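# Flip toast in frying pan using turner, then set turner down

## Task

Turn the toast slice over so it rests flat inside the frying pan with its browned side facing up; the steel turner may be used. Afterwards put the turner down on the table, clear of both the pan and the hot plate. At no moment may either hand or arm contact the toast, the hot plate's heating surface, or any part of the pan other than its plastic handle; one such contact fails the job immediately. The pan and hot plate are not fixed, and at the end the pan has to sit level and centred on the hot plate. Either arm may do any step; the bans apply to both arms, alone or together.

## Robot and tools

Robot: two arms facing each other across a table, left_arm (base on the +y side, carrying a left hand) and right_arm (carrying a right hand). Each hand has four fingers and a thumb. Scene frame: origin on the tabletop midway between the nominal bases, z = 0 at the table surface, +z up. Arm names do not match image sides. Cameras: cam_high, cam_low, cam_left_wrist, cam_right_wrist, each 672x504.

Hand point: a spot about 0.05 m in front of the palm and 0.15 m out from the wrist face. Its +z runs along the straight fingers, +y out of the palm, +x across the palm away from the thumb on the right hand (toward the thumb on the left hand). Fingertips extend roughly 0.06-0.07 m past it along +z. A bracket on the little-finger side of the wrist can collide with things, and with fingers level the wrist may hang lower than the hand point and hit the table first.

Row layout (used by execute_actions and move): always 28 numbers in [-1, 1], for both arms even if one is idle. Order: left_arm dx, dy, dz, rx, ry, rz; left_gripper little, ring, middle, index, thumb_bend, thumb_turn, force_limit, speed; then the same 14 for right_arm and right_gripper. The six pose numbers are an offset, not a pose: measured from that arm's Hand target at the start of the action or move, along the Hand target's own axes. 1.0 equals 0.6 m of travel or 180 degrees of turn; rx, ry, rz form a single rotation vector. Sending all six as 0 re-commands the current Hand target; repeating a nonzero offset moves further. The controller limits commanded orientation to 32 degrees from the measured one per step.

Hand numbers are absolute targets. Fingers and thumb_bend: +1 straight/open, -1 curled/closed. thumb_turn: +1 beside the palm, -1 across in front of the palm (needed to grip objects about 0.035-0.065 m thick, or handles down to about 0.025 m). force_limit: -1 about 0 N up to +1 about 10 N at the fingertip (15 N for the two thumb motors). speed: -1 near zero, full speed from +0.48 up. For a soft grip close at speed -0.94 or below. There is no 'no change' value: to keep a hand as it is, resend the last eight numbers you commanded for it (or, before any command, its hand_measured plus hand_force_limit and hand_speed).

execute_actions(actions, cameras): actions is a list of actions, each a table of up to 15 rows; each row lasts one 1/30 s step, and a short table repeats its final row to fill 15 steps. Every row counts from the action's start pose. An empty list just reports state and images.

move(target, speed, blend, stop_force, zero, blocking, cameras): drives each hand point in a straight line to the offset in target (one row, or a list of up to 15 rows all counted from the same starting Hand targets). speed in m/s, 0.002-3.6, default 0.25 (turns up to twice that in rad/s). blend in metres rounds corners in a list. stop_force, 3-120 N, ends an arm's path when its wrist sensor feels that much push against the motion; unreliable while the hand turns, cannot be combined with blocking=false, and should be omitted when backing away from a contact. zero (with stop_force) resets the sensor baseline first. Moves do not avoid obstacles or the other arm, lag and overshoot more when fast, and cap at 10 s. Avoid paths passing close to an arm's own base. The result adds a 'move:' line: done, off_target, moving, held or fault, plus limits such as paced or held.

wait(seconds 0-10): lets time pass with commands held. stop: brakes a running move. zoom_image(camera, region [x0, y0, x1, y1], at most 504x504 pixels): closer look at the latest image. show_instructions: displays reference pages. zero_wrist_force(arm): rebaselines that wrist sensor. finished_scene(scene 1 or 2): ends the scene irrevocably; the goal must hold without the robot.

Results: per arm end_effector_position (m), end_effector_quat_wxyz, velocities (or 'within noise' when still), Hand target (the last commanded pose, which the next offsets count from; the hand often rests a little short of it), Joint positions and torques, Wrist force and torque along the hand's own axes (zeroed at scene start), and for each hand hand_measured, hand_stopped_by (moving, target, force, stalled, fault) and hand_load_n, in the same six-motor order as sent. A lost grip shows as hand_load_n dropping near 0.

Cautions: never contact the toast, the heating surface, or the pan except at its plastic grip. The arms are stiff; pressing beyond a firm contact, contact force near 150 N, or excess joint torque (wrist joints limit 25.7 N m) causes a 10 s fault stop. Overheated motors (MOTOR HOT line, brake at 85 C) stop an arm. Do not drop things, release moving objects, slam, or let anything fall off the table; avoid hard contact between the two arms and too much force on fingers. Loose objects may get a brief push on their own.

Each tool is called after ">>>" as a command line: name --argument value for each argument, lists and objects as JSON in quotes; but a table of rows of numbers goes row by row, as --pt "numbers of a row", without its own name.

Reference images:

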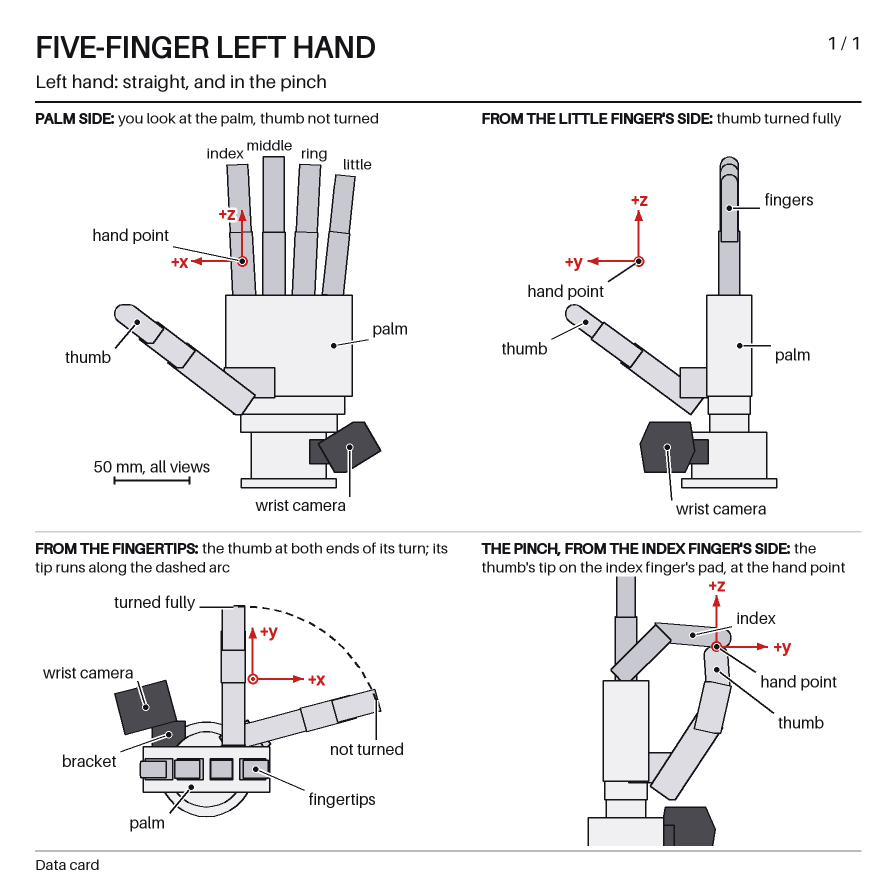

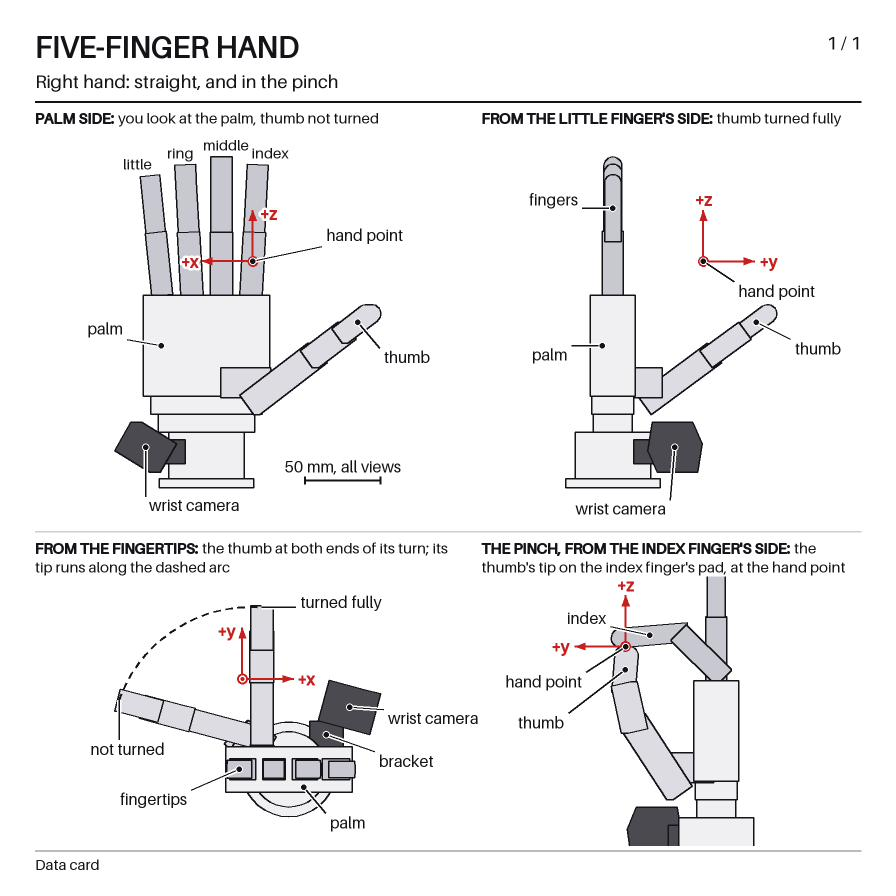

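## Session

>>> execute_actions --actions '[]'

Scene clock: 0.00 s.
left_arm: end_effector_position=(+0.1662, +0.1809, +0.1075) hand_measured=(+1.000, +1.000, +1.000, +1.000, +1.000, +1.000) hand_load_n=(+0.0, +0.0, +0.0, +0.0, +0.0, +0.0) hand_stopped_by=(target, target, target, target, target, target) hand_force_limit=0.00 hand_speed=-0.80 end_effector_quat_wxyz=(-0.107, +0.852, -0.512, +0.010) | right_arm: end_effector_position=(+0.1748, -0.4064, +0.3051) hand_measured=(+1.000, +1.000, +1.000, +1.000, +1.000, +1.000) hand_load_n=(+0.0, +0.0, +0.0, +0.0, +0.0, +0.0) hand_stopped_by=(target, target, target, target, target, target) hand_force_limit=0.00 hand_speed=-0.80 end_effector_quat_wxyz=(-0.114, +0.490, +0.820, -0.273)
Joint positions: left_arm=[3.863 -1.943 -1.727 2.043 -1.78 1.759] | right_arm=[-1.356 -1.609 1.859 1.875 1.815 -0.231]
Joint velocities: within noise
Joint torques (N m): no reading
Wrist force (N): no reading
Wrist torque (N m): no reading
Wrist force, peak (N): no reading
Hand target: left_arm +0.1662, +0.1809, +0.1075; -0.107, +0.852, -0.512, +0.010 | right_arm +0.1748, -0.4064, +0.3051; -0.114, +0.490, +0.820, -0.273

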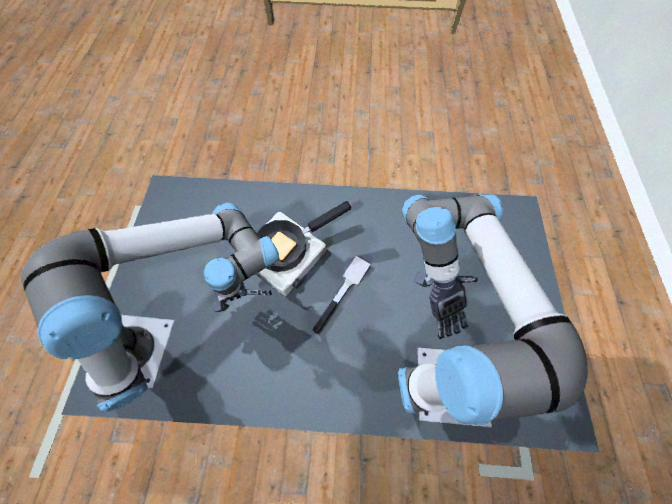

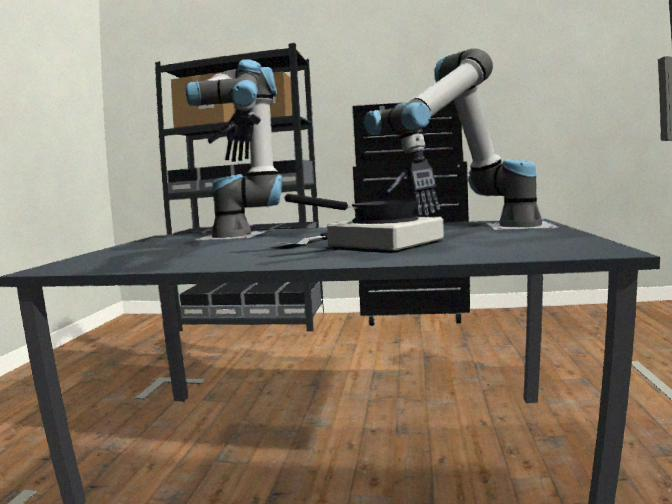

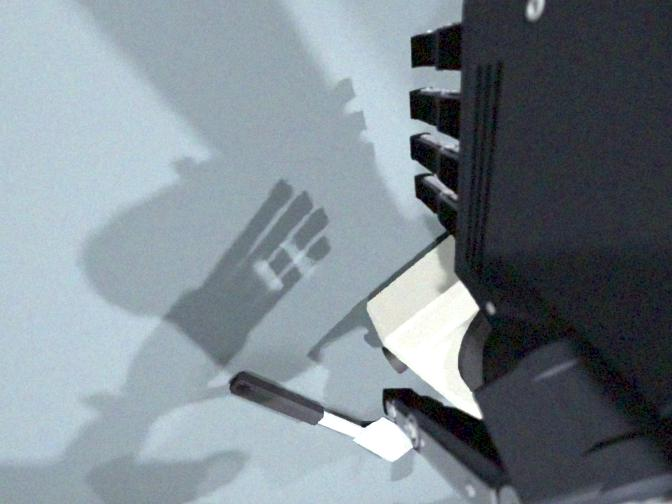

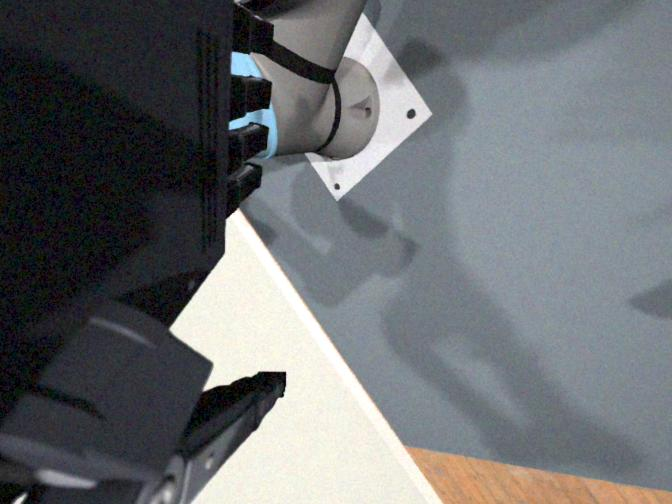

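>>> zoom_image --camera "cam_high" --region '[200, 180, 400, 350]'

>>> zoom_image --camera "cam_low" --region '[270, 160, 470, 270]'

Scaled by 2.520.

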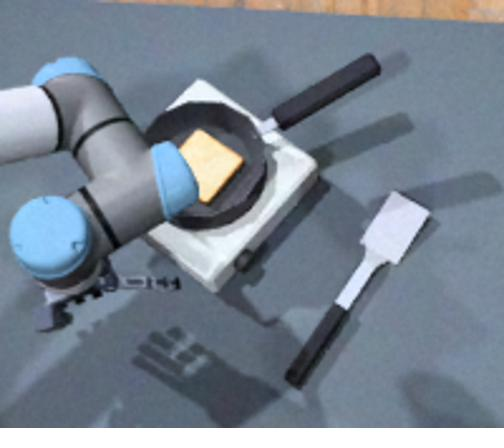

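Scaled by 2.520.

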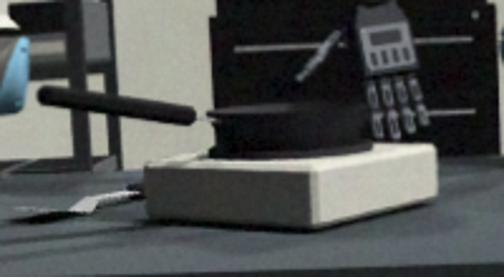

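>>> move --pt "-0.023 -0.048 -0.244 0 0 0 1 1 1 1 1 1 0 -0.8 0 0 0 0 0 0 1 1 1 1 1 1 0 -0.8" --pt "0.255 0.208 -0.389 0.177 -0.048 -0.152 1 1 1 1 1 1 0 -0.8 0 0 0 0 0 0 1 1 1 1 1 1 0 -0.8"

Scene clock: 92.13 s.
left_arm: end_effector_position=(+0.1115, +0.0015, +0.2856) hand_measured=(+1.000, +1.000, +1.000, +1.000, +1.000, +1.000) hand_load_n=(-0.5, +0.0, +0.0, +0.0, +0.0, +0.0) hand_stopped_by=(target, target, target, target, target, target) hand_force_limit=0.00 hand_speed=-0.80 end_effector_quat_wxyz=(-0.300, +0.889, -0.330, +0.102) | right_arm: end_effector_position=(+0.1748, -0.4064, +0.3051) hand_measured=(+1.000, +1.000, +1.000, +1.000, +1.000, +1.000) hand_load_n=(+0.0, +0.0, -0.5, +0.0, +0.0, +0.0) hand_stopped_by=(target, target, target, target, target, target) hand_force_limit=0.00 hand_speed=-0.80 end_effector_quat_wxyz=(-0.114, +0.490, +0.820, -0.273)
Joint positions: left_arm=[3.386 -2.446 -0.581 1.015 -2.057 0.805] | right_arm=[-1.356 -1.609 1.859 1.875 1.815 -0.231]
Joint velocities: within noise
Joint torques (N m): left_arm=[9.82 55.01 7.15 -0.03 -1.85 2.31] | right_arm=[1.22 -19.03 -18.22 3.45 0.22 -0.84]
Wrist force (N): left_arm=[-0.1 -0.2 0.3] | right_arm=[0.0 0.2 0.0]
Wrist torque (N m): left_arm=[-0.14 0.02 0.10] | right_arm=[0.03 0.00 0.01]
Wrist force, peak (N): left_arm=[-1.5 -6.3 -6.0] | right_arm=[0.4 0.0 0.1]
Hand target: left_arm +0.1115, +0.0015, +0.2856; -0.300, +0.889, -0.330, +0.103 (not the last commanded pose) | right_arm +0.1748, -0.4064, +0.3051; -0.114, +0.490, +0.820, -0.273
Off the commanded pose: left_arm 0.054 m, 11 deg | right_arm 0.000 m, 0 deg.
move: held (left_arm; a check stopped the path); path passed 1 of 2 targets; limits=held
pose unreachable (left arm): on one or more control steps of this call, first in action 0 (counted from 0), this arm could not follow its commanded pose, so it was not sent that pose on those steps. It may still have moved: this result reports where it is.
cause: moving toward the commanded pose would bring two parts of the arm too close to each other (joints 4 (wrist 1) to 6 (wrist 3) lie between them).

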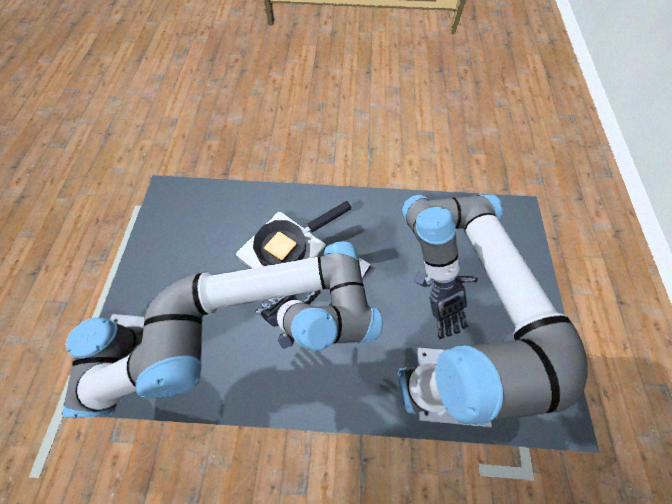

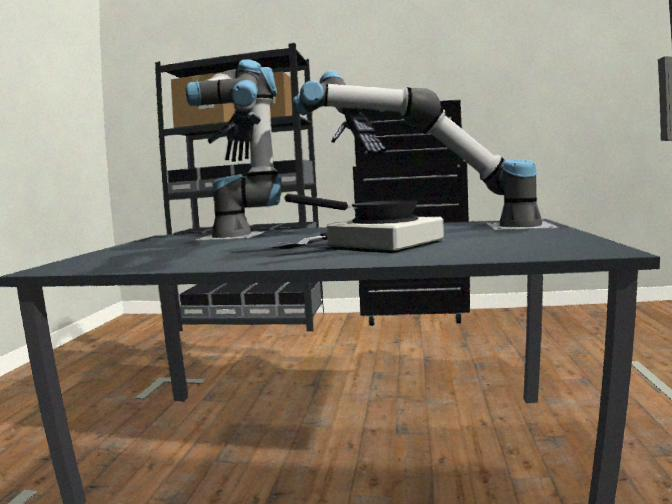

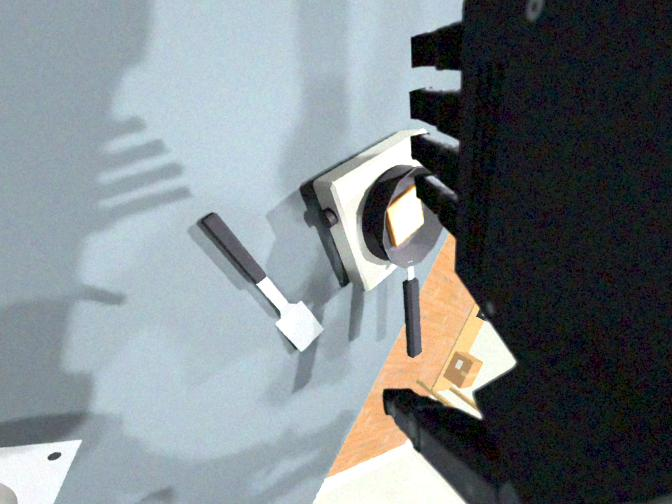

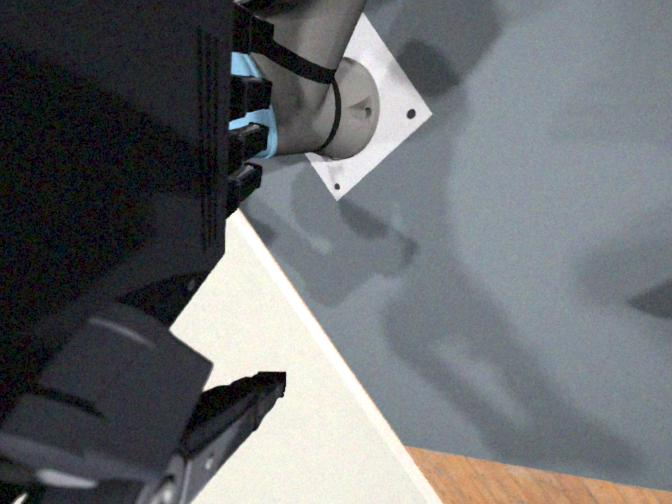

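>>> zoom_image --camera "cam_left_wrist" --region '[180, 120, 480, 380]'

Scaled by 1.680.

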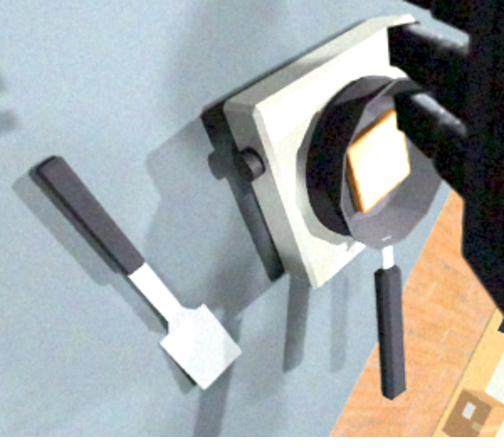

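>>> zoom_image --camera "cam_low" --region '[260, 210, 350, 260]'

>>> zoom_image --camera "cam_high" --region '[200, 190, 400, 350]'

Scaled by 5.600.

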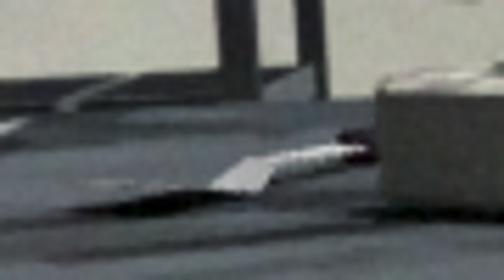

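Scaled by 2.520.

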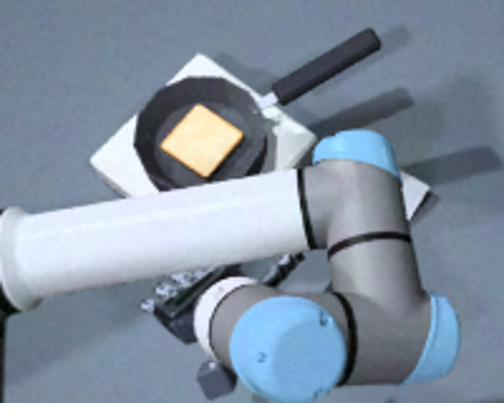

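>>> move --target '[-0.912,-0.013,-0.21,0.007,0.277,0.368,1,1,1,1,1,1,0,-0.8,0,0,0,0,0,0,1,1,1,1,1,1,0,-0.8]' --speed 0.35 --cameras '[]'

>>> move --target '[0,0,0,0,0,0,1,1,1,1,1,1,0,-0.8,0.376,0.015,-0.037,0.045,0.520,0.674,1,1,1,1,1,1,0,-0.8]' --speed 0.4

Scene clock: 141.60 s.
left_arm: end_effector_position=(-0.3487, +0.3024, +0.3994) hand_measured=(+1.000, +1.000, +1.000, +1.000, +1.000, +1.000) hand_load_n=(+0.0, +0.0, +0.0, +0.0, +0.0, +0.0) hand_stopped_by=(target, target, target, target, target, target) hand_force_limit=0.00 hand_speed=-0.80 end_effector_quat_wxyz=(-0.156, +0.448, -0.836, +0.276) | right_arm: end_effector_position=(+0.1748, -0.4064, +0.3051) hand_measured=(+1.000, +1.000, +1.000, +1.000, +1.000, +1.000) hand_load_n=(+0.0, +0.0, +0.0, +0.0, +0.0, +0.0) hand_stopped_by=(target, target, target, target, target, target) hand_force_limit=0.00 hand_speed=-0.80 end_effector_quat_wxyz=(-0.114, +0.490, +0.820, -0.273)
Joint positions: left_arm=[2.306 -2.011 -0.96 1.174 -2.18 1.212] | right_arm=[-1.356 -1.609 1.859 1.875 1.815 -0.231]
Joint velocities: within noise
Joint torques (N m): left_arm=[-9.38 25.34 30.47 -5.14 -4.03 1.8] | right_arm=[3.94 -20.96 -17.72 3.99 0.18 -1.49]
Wrist force (N): left_arm=[0.1 -0.3 0.7] | right_arm=[0.1 0.1 -0.2]
Wrist torque (N m): left_arm=[-0.17 0.01 0.07] | right_arm=[0.02 -0.02 0.01]
Wrist force, peak (N): left_arm=[1.1 0.0 0.7] | right_arm=[0.4 -0.2 0.1]
Hand target: left_arm -0.3488, +0.3024, +0.3995; +0.156, -0.448, +0.836, -0.276 | right_arm +0.1748, -0.4064, +0.3051; -0.114, +0.490, +0.820, -0.273
Off the commanded pose: left_arm 0.000 m, 0 deg | right_arm 0.000 m, 0 deg.
move: done
No camera images: "cameras" was empty.

Scene clock: 145.97 s.
left_arm: end_effector_position=(-0.3488, +0.3024, +0.3995) hand_measured=(+1.000, +1.000, +1.000, +1.000, +1.000, +1.000) hand_load_n=(+0.0, +0.0, +0.0, +0.0, -0.5, +0.0) hand_stopped_by=(target, target, target, target, target, target) hand_force_limit=0.00 hand_speed=-0.80 end_effector_quat_wxyz=(-0.156, +0.448, -0.836, +0.276) | right_arm: end_effector_position=(+0.0800, -0.2003, +0.3004) hand_measured=(+1.000, +1.000, +1.000, +1.000, +1.000, +1.000) hand_load_n=(+0.0, +0.0, +0.0, +0.0, +0.0, -0.5) hand_stopped_by=(target, target, target, target, target, target) hand_force_limit=0.00 hand_speed=-0.80 end_effector_quat_wxyz=(+0.328, -0.900, +0.270, -0.098)
Joint positions: left_arm=[2.306 -2.011 -0.96 1.174 -2.18 1.212] | right_arm=[-1.031 -1.965 1.874 1.018 1.275 2.772]
Joint velocities: within noise
Joint torques (N m): left_arm=[-7.31 25.43 30.05 -4.78 -3.45 -2.23] | right_arm=[10.19 9.81 -34.06 -0.61 1.43 2.56]
Wrist force (N): left_arm=[0.1 0.0 0.4] | right_arm=[-0.1 -0.1 -0.3]
Wrist torque (N m): left_arm=[-0.12 0.00 0.06] | right_arm=[0.02 0.03 0.02]
Wrist force, peak (N): left_arm=[-0.3 -0.4 0.8] | right_arm=[-0.4 -0.5 -0.4]
Hand target: left_arm -0.3488, +0.3024, +0.3995; +0.156, -0.448, +0.836, -0.276 | right_arm +0.0800, -0.2003, +0.3004; -0.328, +0.900, -0.270, +0.098
Off the commanded pose: left_arm 0.000 m, 0 deg | right_arm 0.000 m, 0 deg.
move: done

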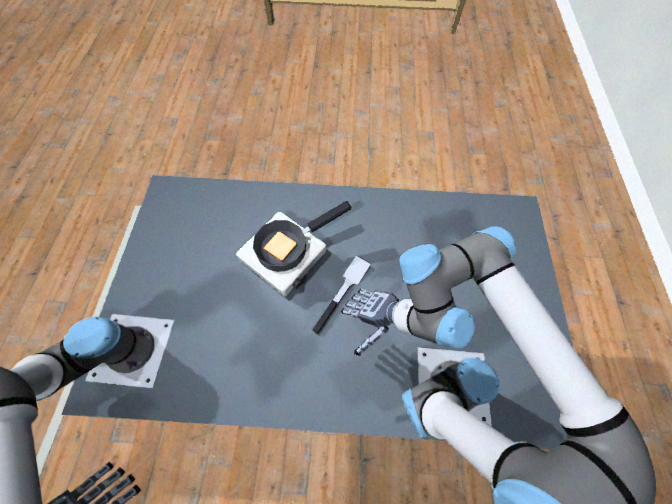

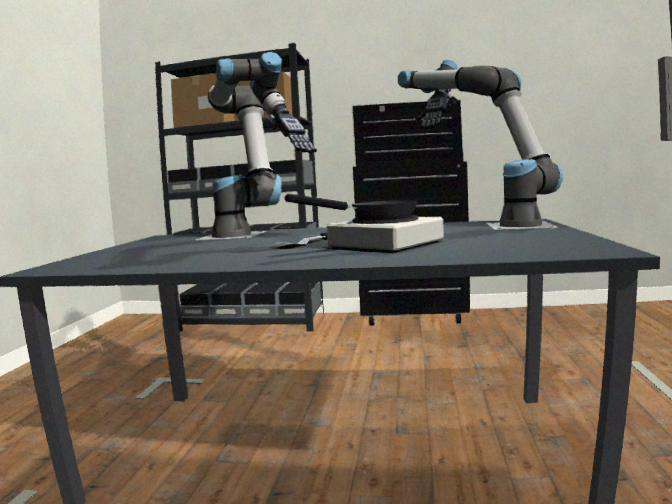

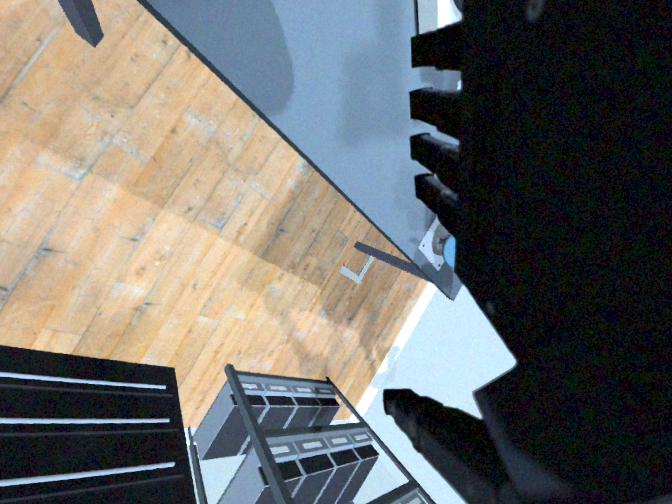

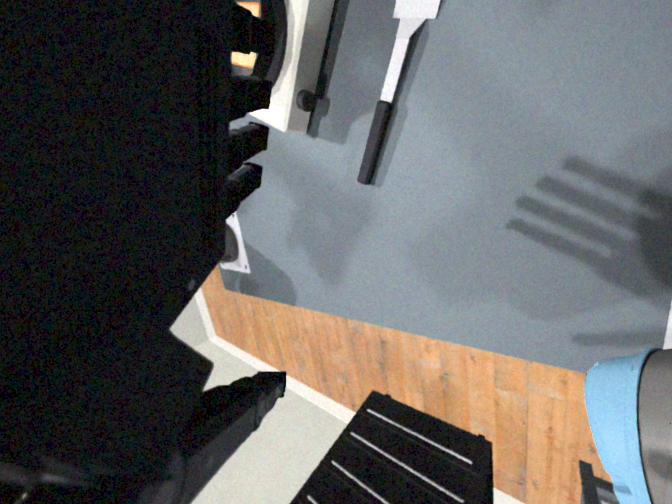

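>>> move --target '[0,0,0,0,0,0,1,1,1,1,1,1,0,-0.8,-0.013,0.0275,0.368,0.0557,-0.0258,-0.0258,1,1,1,1,1,-1,0,0]' --speed 0.2 --cameras '["cam_high","cam_right_wrist","cam_low"]'

>>> zoom_image --camera "cam_high" --region '[240, 220, 440, 370]'

Scene clock: 197.00 s.
left_arm: end_effector_position=(-0.3488, +0.3024, +0.3995) hand_measured=(+1.000, +1.000, +1.000, +1.000, +1.000, +1.000) hand_load_n=(+0.0, +0.0, +0.0, -0.5, +0.0, +0.0) hand_stopped_by=(target, target, target, target, target, target) hand_force_limit=0.00 hand_speed=-0.80 end_effector_quat_wxyz=(-0.156, +0.448, -0.836, +0.276) | right_arm: end_effector_position=(+0.1446, -0.0878, +0.1208) hand_measured=(+1.000, +1.000, +1.000, +1.000, +1.000, -1.000) hand_load_n=(+0.0, +0.0, +0.0, +0.0, -0.5, +0.0) hand_stopped_by=(target, target, target, target, target, target) hand_force_limit=0.00 hand_speed=0.00 end_effector_quat_wxyz=(+0.412, -0.881, +0.211, -0.098)
Joint positions: left_arm=[2.306 -2.011 -0.96 1.174 -2.18 1.212] | right_arm=[-0.89 -1.615 2.111 0.251 1.235 2.847]
Joint velocities: within noise
Joint torques (N m): left_arm=[-8.74 26.31 29.91 -4.9 -3.46 -2.42] | right_arm=[10.55 -2.74 -32.83 -1.51 1.63 2.12]
Wrist force (N): left_arm=[-0.3 -0.2 0.5] | right_arm=[-0.3 0.2 -0.2]
Wrist torque (N m): left_arm=[-0.14 0.07 0.04] | right_arm=[0.03 0.05 0.00]
Wrist force, peak (N): left_arm=[-0.1 -0.2 0.9] | right_arm=[0.1 -0.4 -1.3]
Hand target: left_arm -0.3488, +0.3024, +0.3995; +0.156, -0.448, +0.836, -0.276 | right_arm +0.1446, -0.0878, +0.1208; -0.412, +0.881, -0.211, +0.098
Off the commanded pose: left_arm 0.000 m, 0 deg | right_arm 0.000 m, 0 deg.
move: done
Images, in order (width x height): cam_high 672x504, cam_low 672x504, cam_right_wrist 672x504.

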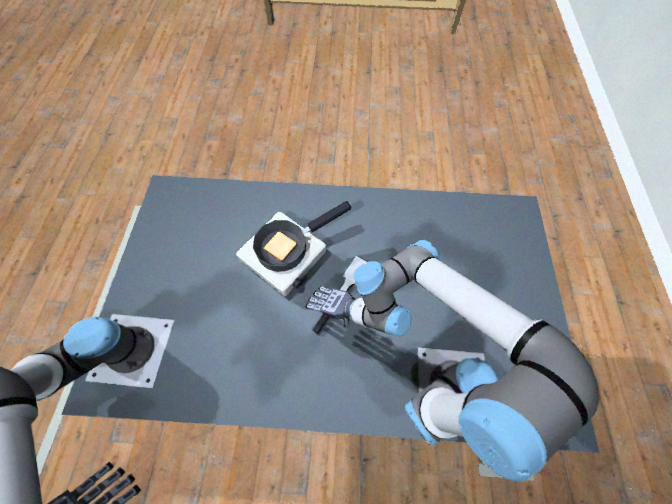

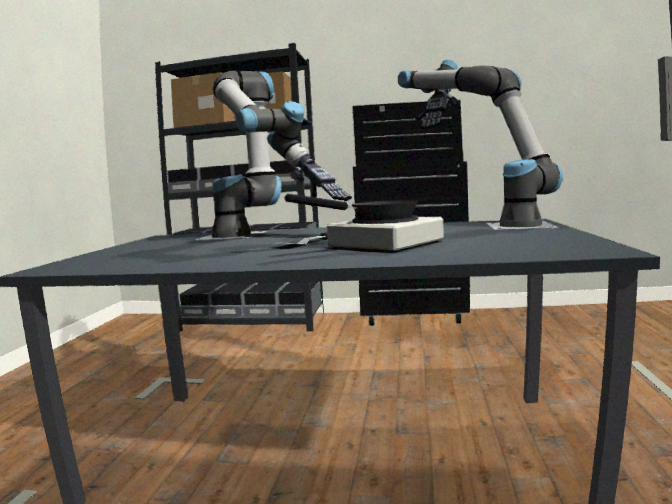

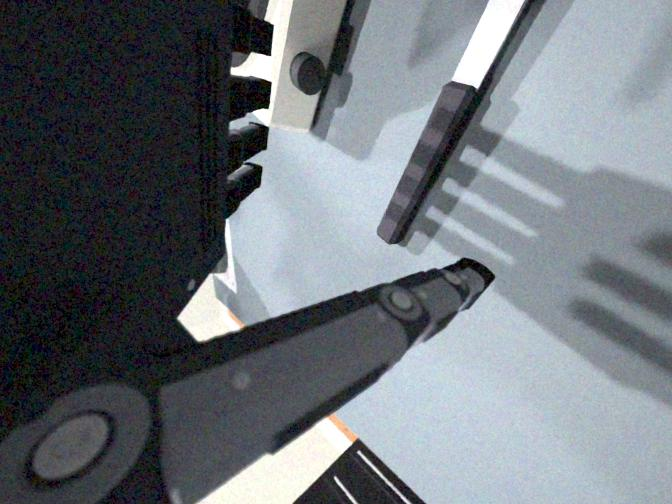

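Scaled by 2.520.

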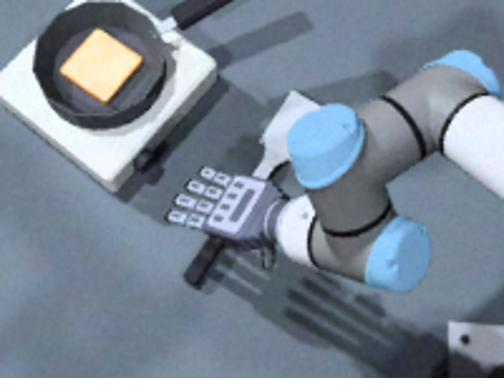

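>>> move --target '[0,0,0,0,0,0,1,1,1,1,1,1,0,-0.8,0,0.0893,0.075,0,0,0,1,1,1,1,1,-1,0,0]' --speed 0.1 --stop_force 6 --cameras '["cam_high","cam_right_wrist","cam_low"]'

>>> zoom_image --camera "cam_high" --region '[290, 230, 410, 350]'

>>> zoom_image --camera "cam_low" --region '[260, 150, 400, 260]'

Scene clock: 213.50 s.
left_arm: end_effector_position=(-0.3488, +0.3024, +0.3995) hand_measured=(+1.000, +1.000, +1.000, +1.000, +1.000, +1.000) hand_load_n=(+0.0, +0.0, +0.0, +0.0, +0.0, +0.0) hand_stopped_by=(target, target, target, target, target, target) hand_force_limit=0.00 hand_speed=-0.80 end_effector_quat_wxyz=(-0.156, +0.448, -0.836, +0.276) | right_arm: end_effector_position=(+0.1446, -0.0876, +0.0508) hand_measured=(+1.000, +1.000, +1.000, +1.000, +1.000, -1.000) hand_load_n=(+0.0, +0.0, +0.0, -0.5, +0.0, +0.0) hand_stopped_by=(target, target, target, target, target, target) hand_force_limit=0.00 hand_speed=0.00 end_effector_quat_wxyz=(+0.412, -0.881, +0.211, -0.098)
Joint positions: left_arm=[2.306 -2.011 -0.96 1.174 -2.18 1.212] | right_arm=[-0.889 -1.502 2.213 0.035 1.236 2.848]
Joint velocities: within noise
Joint torques (N m): left_arm=[-8.28 25.95 29.31 -4.89 -2.91 -2.26] | right_arm=[10.37 -5.88 -2.39 -1.02 1.53 2.28]
Wrist force (N): left_arm=[0.0 -0.4 0.4] | right_arm=[-0.5 -0.1 -0.3]
Wrist torque (N m): left_arm=[-0.18 0.02 0.07] | right_arm=[0.02 0.09 0.00]
Wrist force, peak (N): left_arm=[-0.2 -0.3 1.0] | right_arm=[-0.2 -0.6 -0.6]
Hand target: left_arm -0.3488, +0.3024, +0.3995; +0.156, -0.448, +0.836, -0.276 | right_arm +0.1446, -0.0876, +0.0508; -0.412, +0.881, -0.211, +0.098
Off the commanded pose: left_arm 0.000 m, 0 deg | right_arm 0.000 m, 0 deg.
move: done
Images, in order (width x height): cam_high 672x504, cam_low 672x504, cam_right_wrist 672x504.

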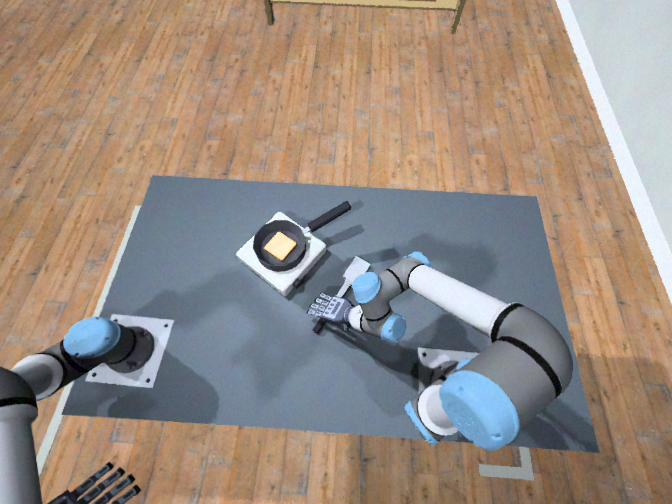

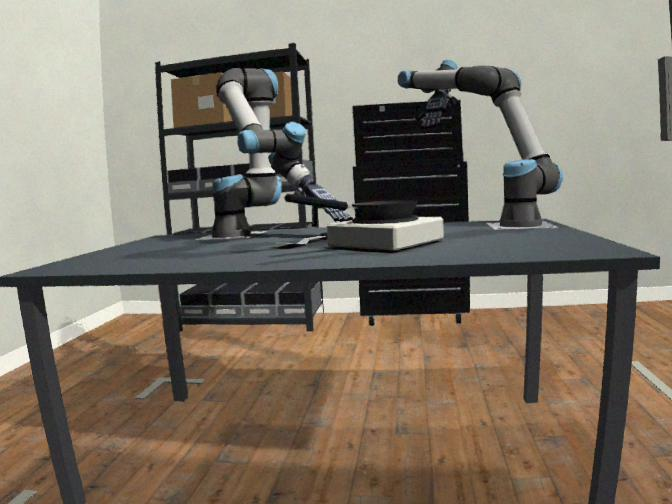

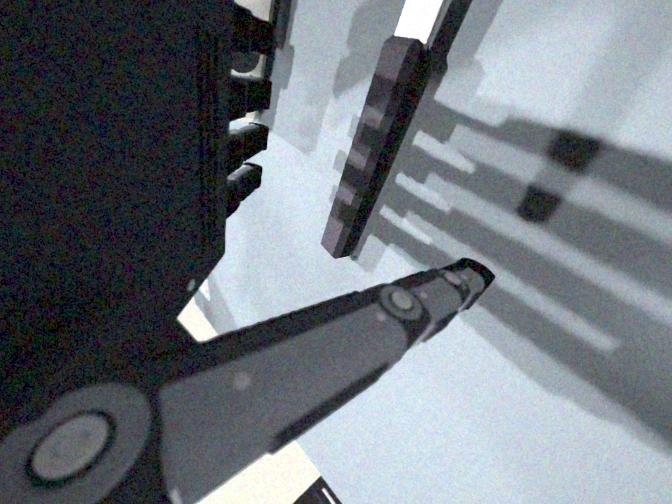

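Scaled by 4.200.

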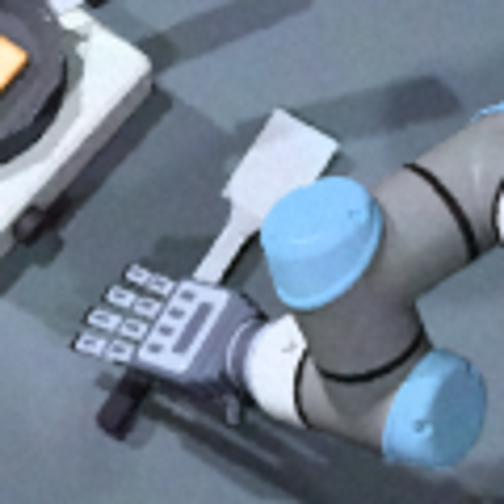

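Scaled by 3.600.

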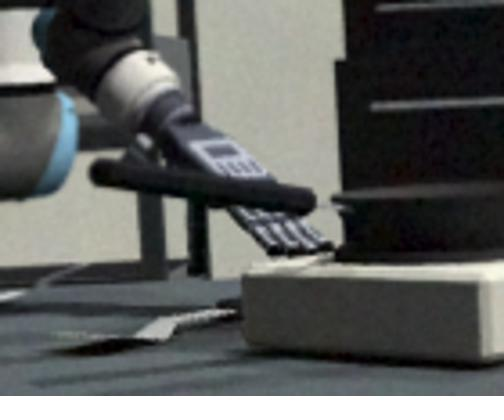

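>>> move --target '[0,0,0,0,0,0,1,1,1,1,1,1,0,-0.8,0,0.0306,0.0257,0,0,0,1,1,1,1,1,-1,0,0]' --speed 0.05 --stop_force 5 --cameras '["cam_right_wrist"]'

Scene clock: 221.73 s.
left_arm: end_effector_position=(-0.3488, +0.3024, +0.3995) hand_measured=(+1.000, +1.000, +1.000, +1.000, +1.000, +1.000) hand_load_n=(+0.0, +0.0, +0.0, +0.0, +0.0, -0.5) hand_stopped_by=(target, target, target, target, target, target) hand_force_limit=0.00 hand_speed=-0.80 end_effector_quat_wxyz=(-0.156, +0.448, -0.836, +0.276) | right_arm: end_effector_position=(+0.1446, -0.0875, +0.0268) hand_measured=(+1.000, +1.000, +1.000, +1.000, +1.000, -1.000) hand_load_n=(+0.0, +0.0, +0.0, +0.0, +0.0, +0.0) hand_stopped_by=(target, target, target, target, target, target) hand_force_limit=0.00 hand_speed=0.00 end_effector_quat_wxyz=(+0.412, -0.881, +0.211, -0.098)
Joint positions: left_arm=[2.306 -2.011 -0.96 1.174 -2.18 1.212] | right_arm=[-0.889 -1.453 2.241 -0.041 1.236 2.848]
Joint velocities: within noise
Joint torques (N m): left_arm=[-8.57 25 29.76 -4.81 -2.86 -2.18] | right_arm=[10.34 -7.09 -1.56 -1.01 1.6 2.33]
Wrist force (N): left_arm=[0.0 -0.4 0.5] | right_arm=[-0.1 0.3 -0.4]
Wrist torque (N m): left_arm=[-0.18 0.02 0.07] | right_arm=[0.07 0.03 0.03]
Wrist force, peak (N): left_arm=[-0.3 -0.3 0.9] | right_arm=[-0.6 -0.2 -0.6]
Hand target: left_arm -0.3488, +0.3024, +0.3995; +0.156, -0.448, +0.836, -0.276 | right_arm +0.1446, -0.0875, +0.0268; -0.412, +0.881, -0.211, +0.098
Off the commanded pose: left_arm 0.000 m, 0 deg | right_arm 0.000 m, 0 deg.
move: done
Images, in order (width x height): cam_right_wrist 672x504.

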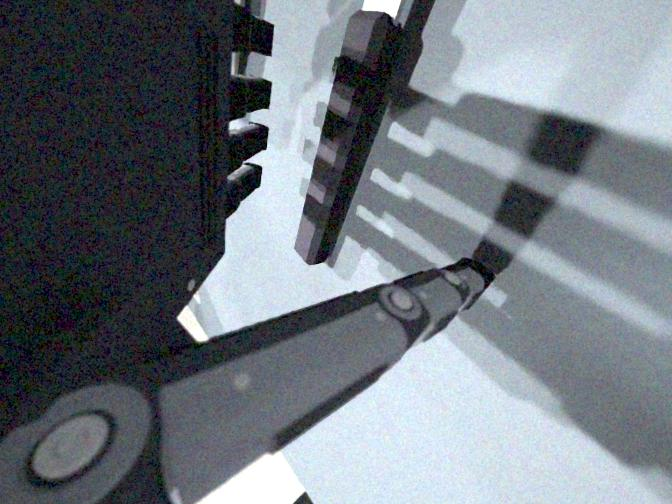

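>>> move --target '[0,0,0,0,0,0,1,1,1,1,1,1,0,-0.8,0.013,0,0,0,0,0,1,1,1,1,1,-1,0,0]' --speed 0.05 --cameras '[]'

>>> move --target '[0,0,0,0,0,0,1,1,1,1,1,1,0,-0.8,0,0,0,0,0,0,0.4,0.4,0.4,0.4,1,-1,-0.6,-0.7]' --speed 0.05 --cameras '["cam_high","cam_right_wrist"]'

Scene clock: 229.73 s.
left_arm: end_effector_position=(-0.3488, +0.3024, +0.3995) hand_measured=(+1.000, +1.000, +1.000, +1.000, +1.000, +1.000) hand_load_n=(+0.0, +0.0, +0.0, +0.0, -0.5, +0.0) hand_stopped_by=(target, target, target, target, target, target) hand_force_limit=0.00 hand_speed=-0.80 end_effector_quat_wxyz=(-0.156, +0.448, -0.836, +0.276) | right_arm: end_effector_position=(+0.1515, -0.0911, +0.0268) hand_measured=(+1.000, +1.000, +1.000, +1.000, +1.000, -1.000) hand_load_n=(-0.5, +0.0, +0.0, +0.0, +0.0, +0.0) hand_stopped_by=(target, target, target, target, target, target) hand_force_limit=0.00 hand_speed=0.00 end_effector_quat_wxyz=(+0.412, -0.881, +0.211, -0.098)
Joint positions: left_arm=[2.306 -2.011 -0.96 1.174 -2.18 1.212] | right_arm=[-0.916 -1.452 2.241 -0.036 1.216 2.829]
Joint velocities: within noise
Joint torques (N m): left_arm=[-8.04 24.42 29.07 -4.62 -2.62 -2.42] | right_arm=[-12.99 -6.92 -28.45 2.28 -1.89 -2.36]
Wrist force (N): left_arm=[0.0 0.2 0.7] | right_arm=[-0.1 0.0 -0.5]
Wrist torque (N m): left_arm=[-0.10 0.03 0.04] | right_arm=[0.03 0.02 0.03]
Wrist force, peak (N): left_arm=[-0.3 -0.5 0.7] | right_arm=[-0.3 -0.1 -0.8]
Hand target: left_arm -0.3488, +0.3024, +0.3995; +0.156, -0.448, +0.836, -0.276 | right_arm +0.1516, -0.0911, +0.0268; -0.412, +0.881, -0.211, +0.098
Off the commanded pose: left_arm 0.000 m, 0 deg | right_arm 0.000 m, 0 deg.
move: done
No camera images: "cameras" was empty.

Scene clock: 230.73 s.
left_arm: end_effector_position=(-0.3488, +0.3024, +0.3995) hand_measured=(+1.000, +1.000, +1.000, +1.000, +1.000, +1.000) hand_load_n=(+0.0, +0.0, +0.0, +0.0, +0.0, +0.0) hand_stopped_by=(target, target, target, target, target, target) hand_force_limit=0.00 hand_speed=-0.80 end_effector_quat_wxyz=(-0.156, +0.448, -0.836, +0.276) | right_arm: end_effector_position=(+0.1516, -0.0911, +0.0268) hand_measured=(+0.400, +0.400, +0.400, +0.400, +1.000, -1.000) hand_load_n=(+0.0, +0.0, +0.0, +0.0, +0.0, +0.0) hand_stopped_by=(target, target, target, target, target, target) hand_force_limit=-0.60 hand_speed=-0.70 end_effector_quat_wxyz=(+0.412, -0.881, +0.211, -0.098)
Joint positions: left_arm=[2.306 -2.011 -0.96 1.174 -2.18 1.212] | right_arm=[-0.916 -1.452 2.241 -0.036 1.216 2.828]
Joint velocities: within noise
Joint torques (N m): left_arm=[-8.38 25.17 29.43 -4.59 -2.26 -2.17] | right_arm=[-12.2 -6.92 -25.57 1.94 -1.42 -2.79]
Wrist force (N): left_arm=[0.1 -0.6 0.8] | right_arm=[-0.1 -0.3 -0.4]
Wrist torque (N m): left_arm=[-0.24 0.02 0.07] | right_arm=[-0.01 0.03 0.01]
Wrist force, peak (N): left_arm=[0.1 -0.6 0.8] | right_arm=[-0.6 -0.8 -0.3]
Hand target: left_arm -0.3488, +0.3024, +0.3995; +0.156, -0.448, +0.836, -0.276 | right_arm +0.1516, -0.0911, +0.0268; -0.412, +0.881, -0.211, +0.098
Off the commanded pose: left_arm 0.000 m, 0 deg | right_arm 0.000 m, 0 deg.
move: done
Images, in order (width x height): cam_high 672x504, cam_right_wrist 672x504.

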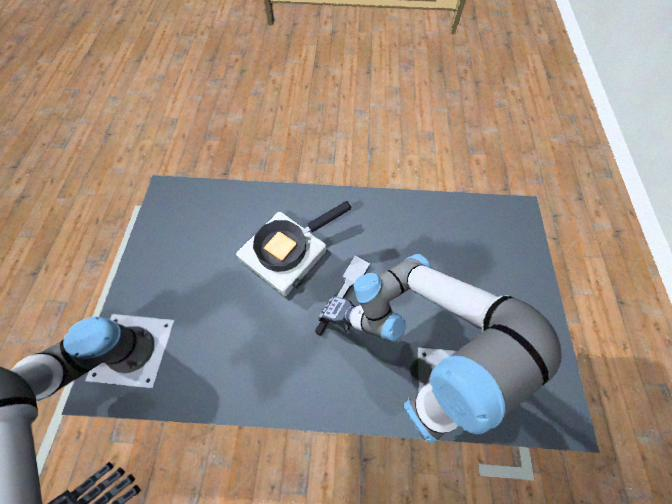

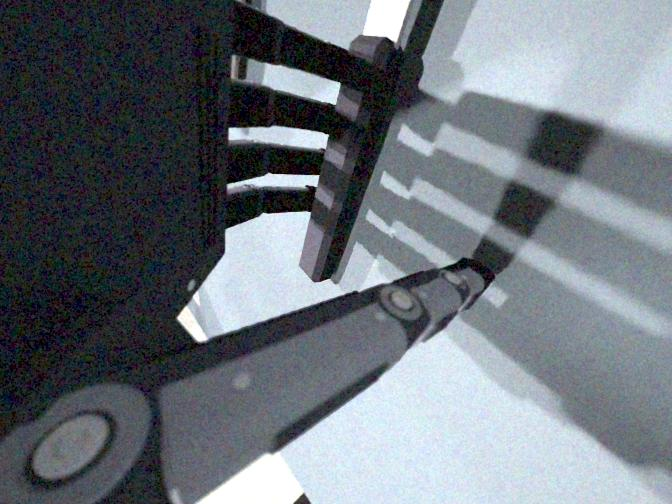

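>>> zoom_image --camera "cam_high" --region '[290, 250, 390, 350]'

>>> zoom_image --camera "cam_right_wrist" --region '[220, 0, 520, 300]'

Scaled by 5.040.

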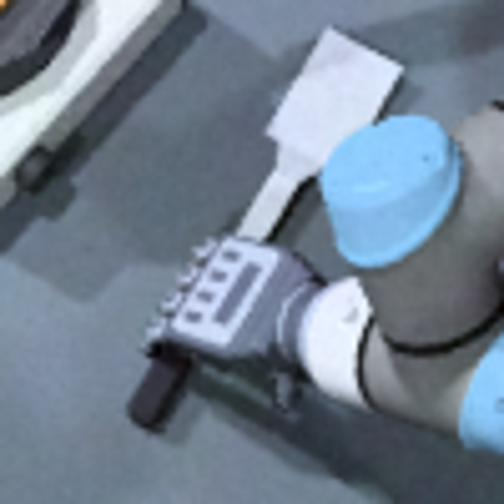

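Scaled by 1.680.

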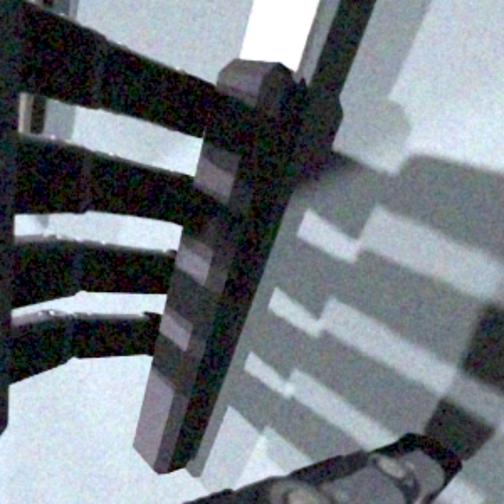

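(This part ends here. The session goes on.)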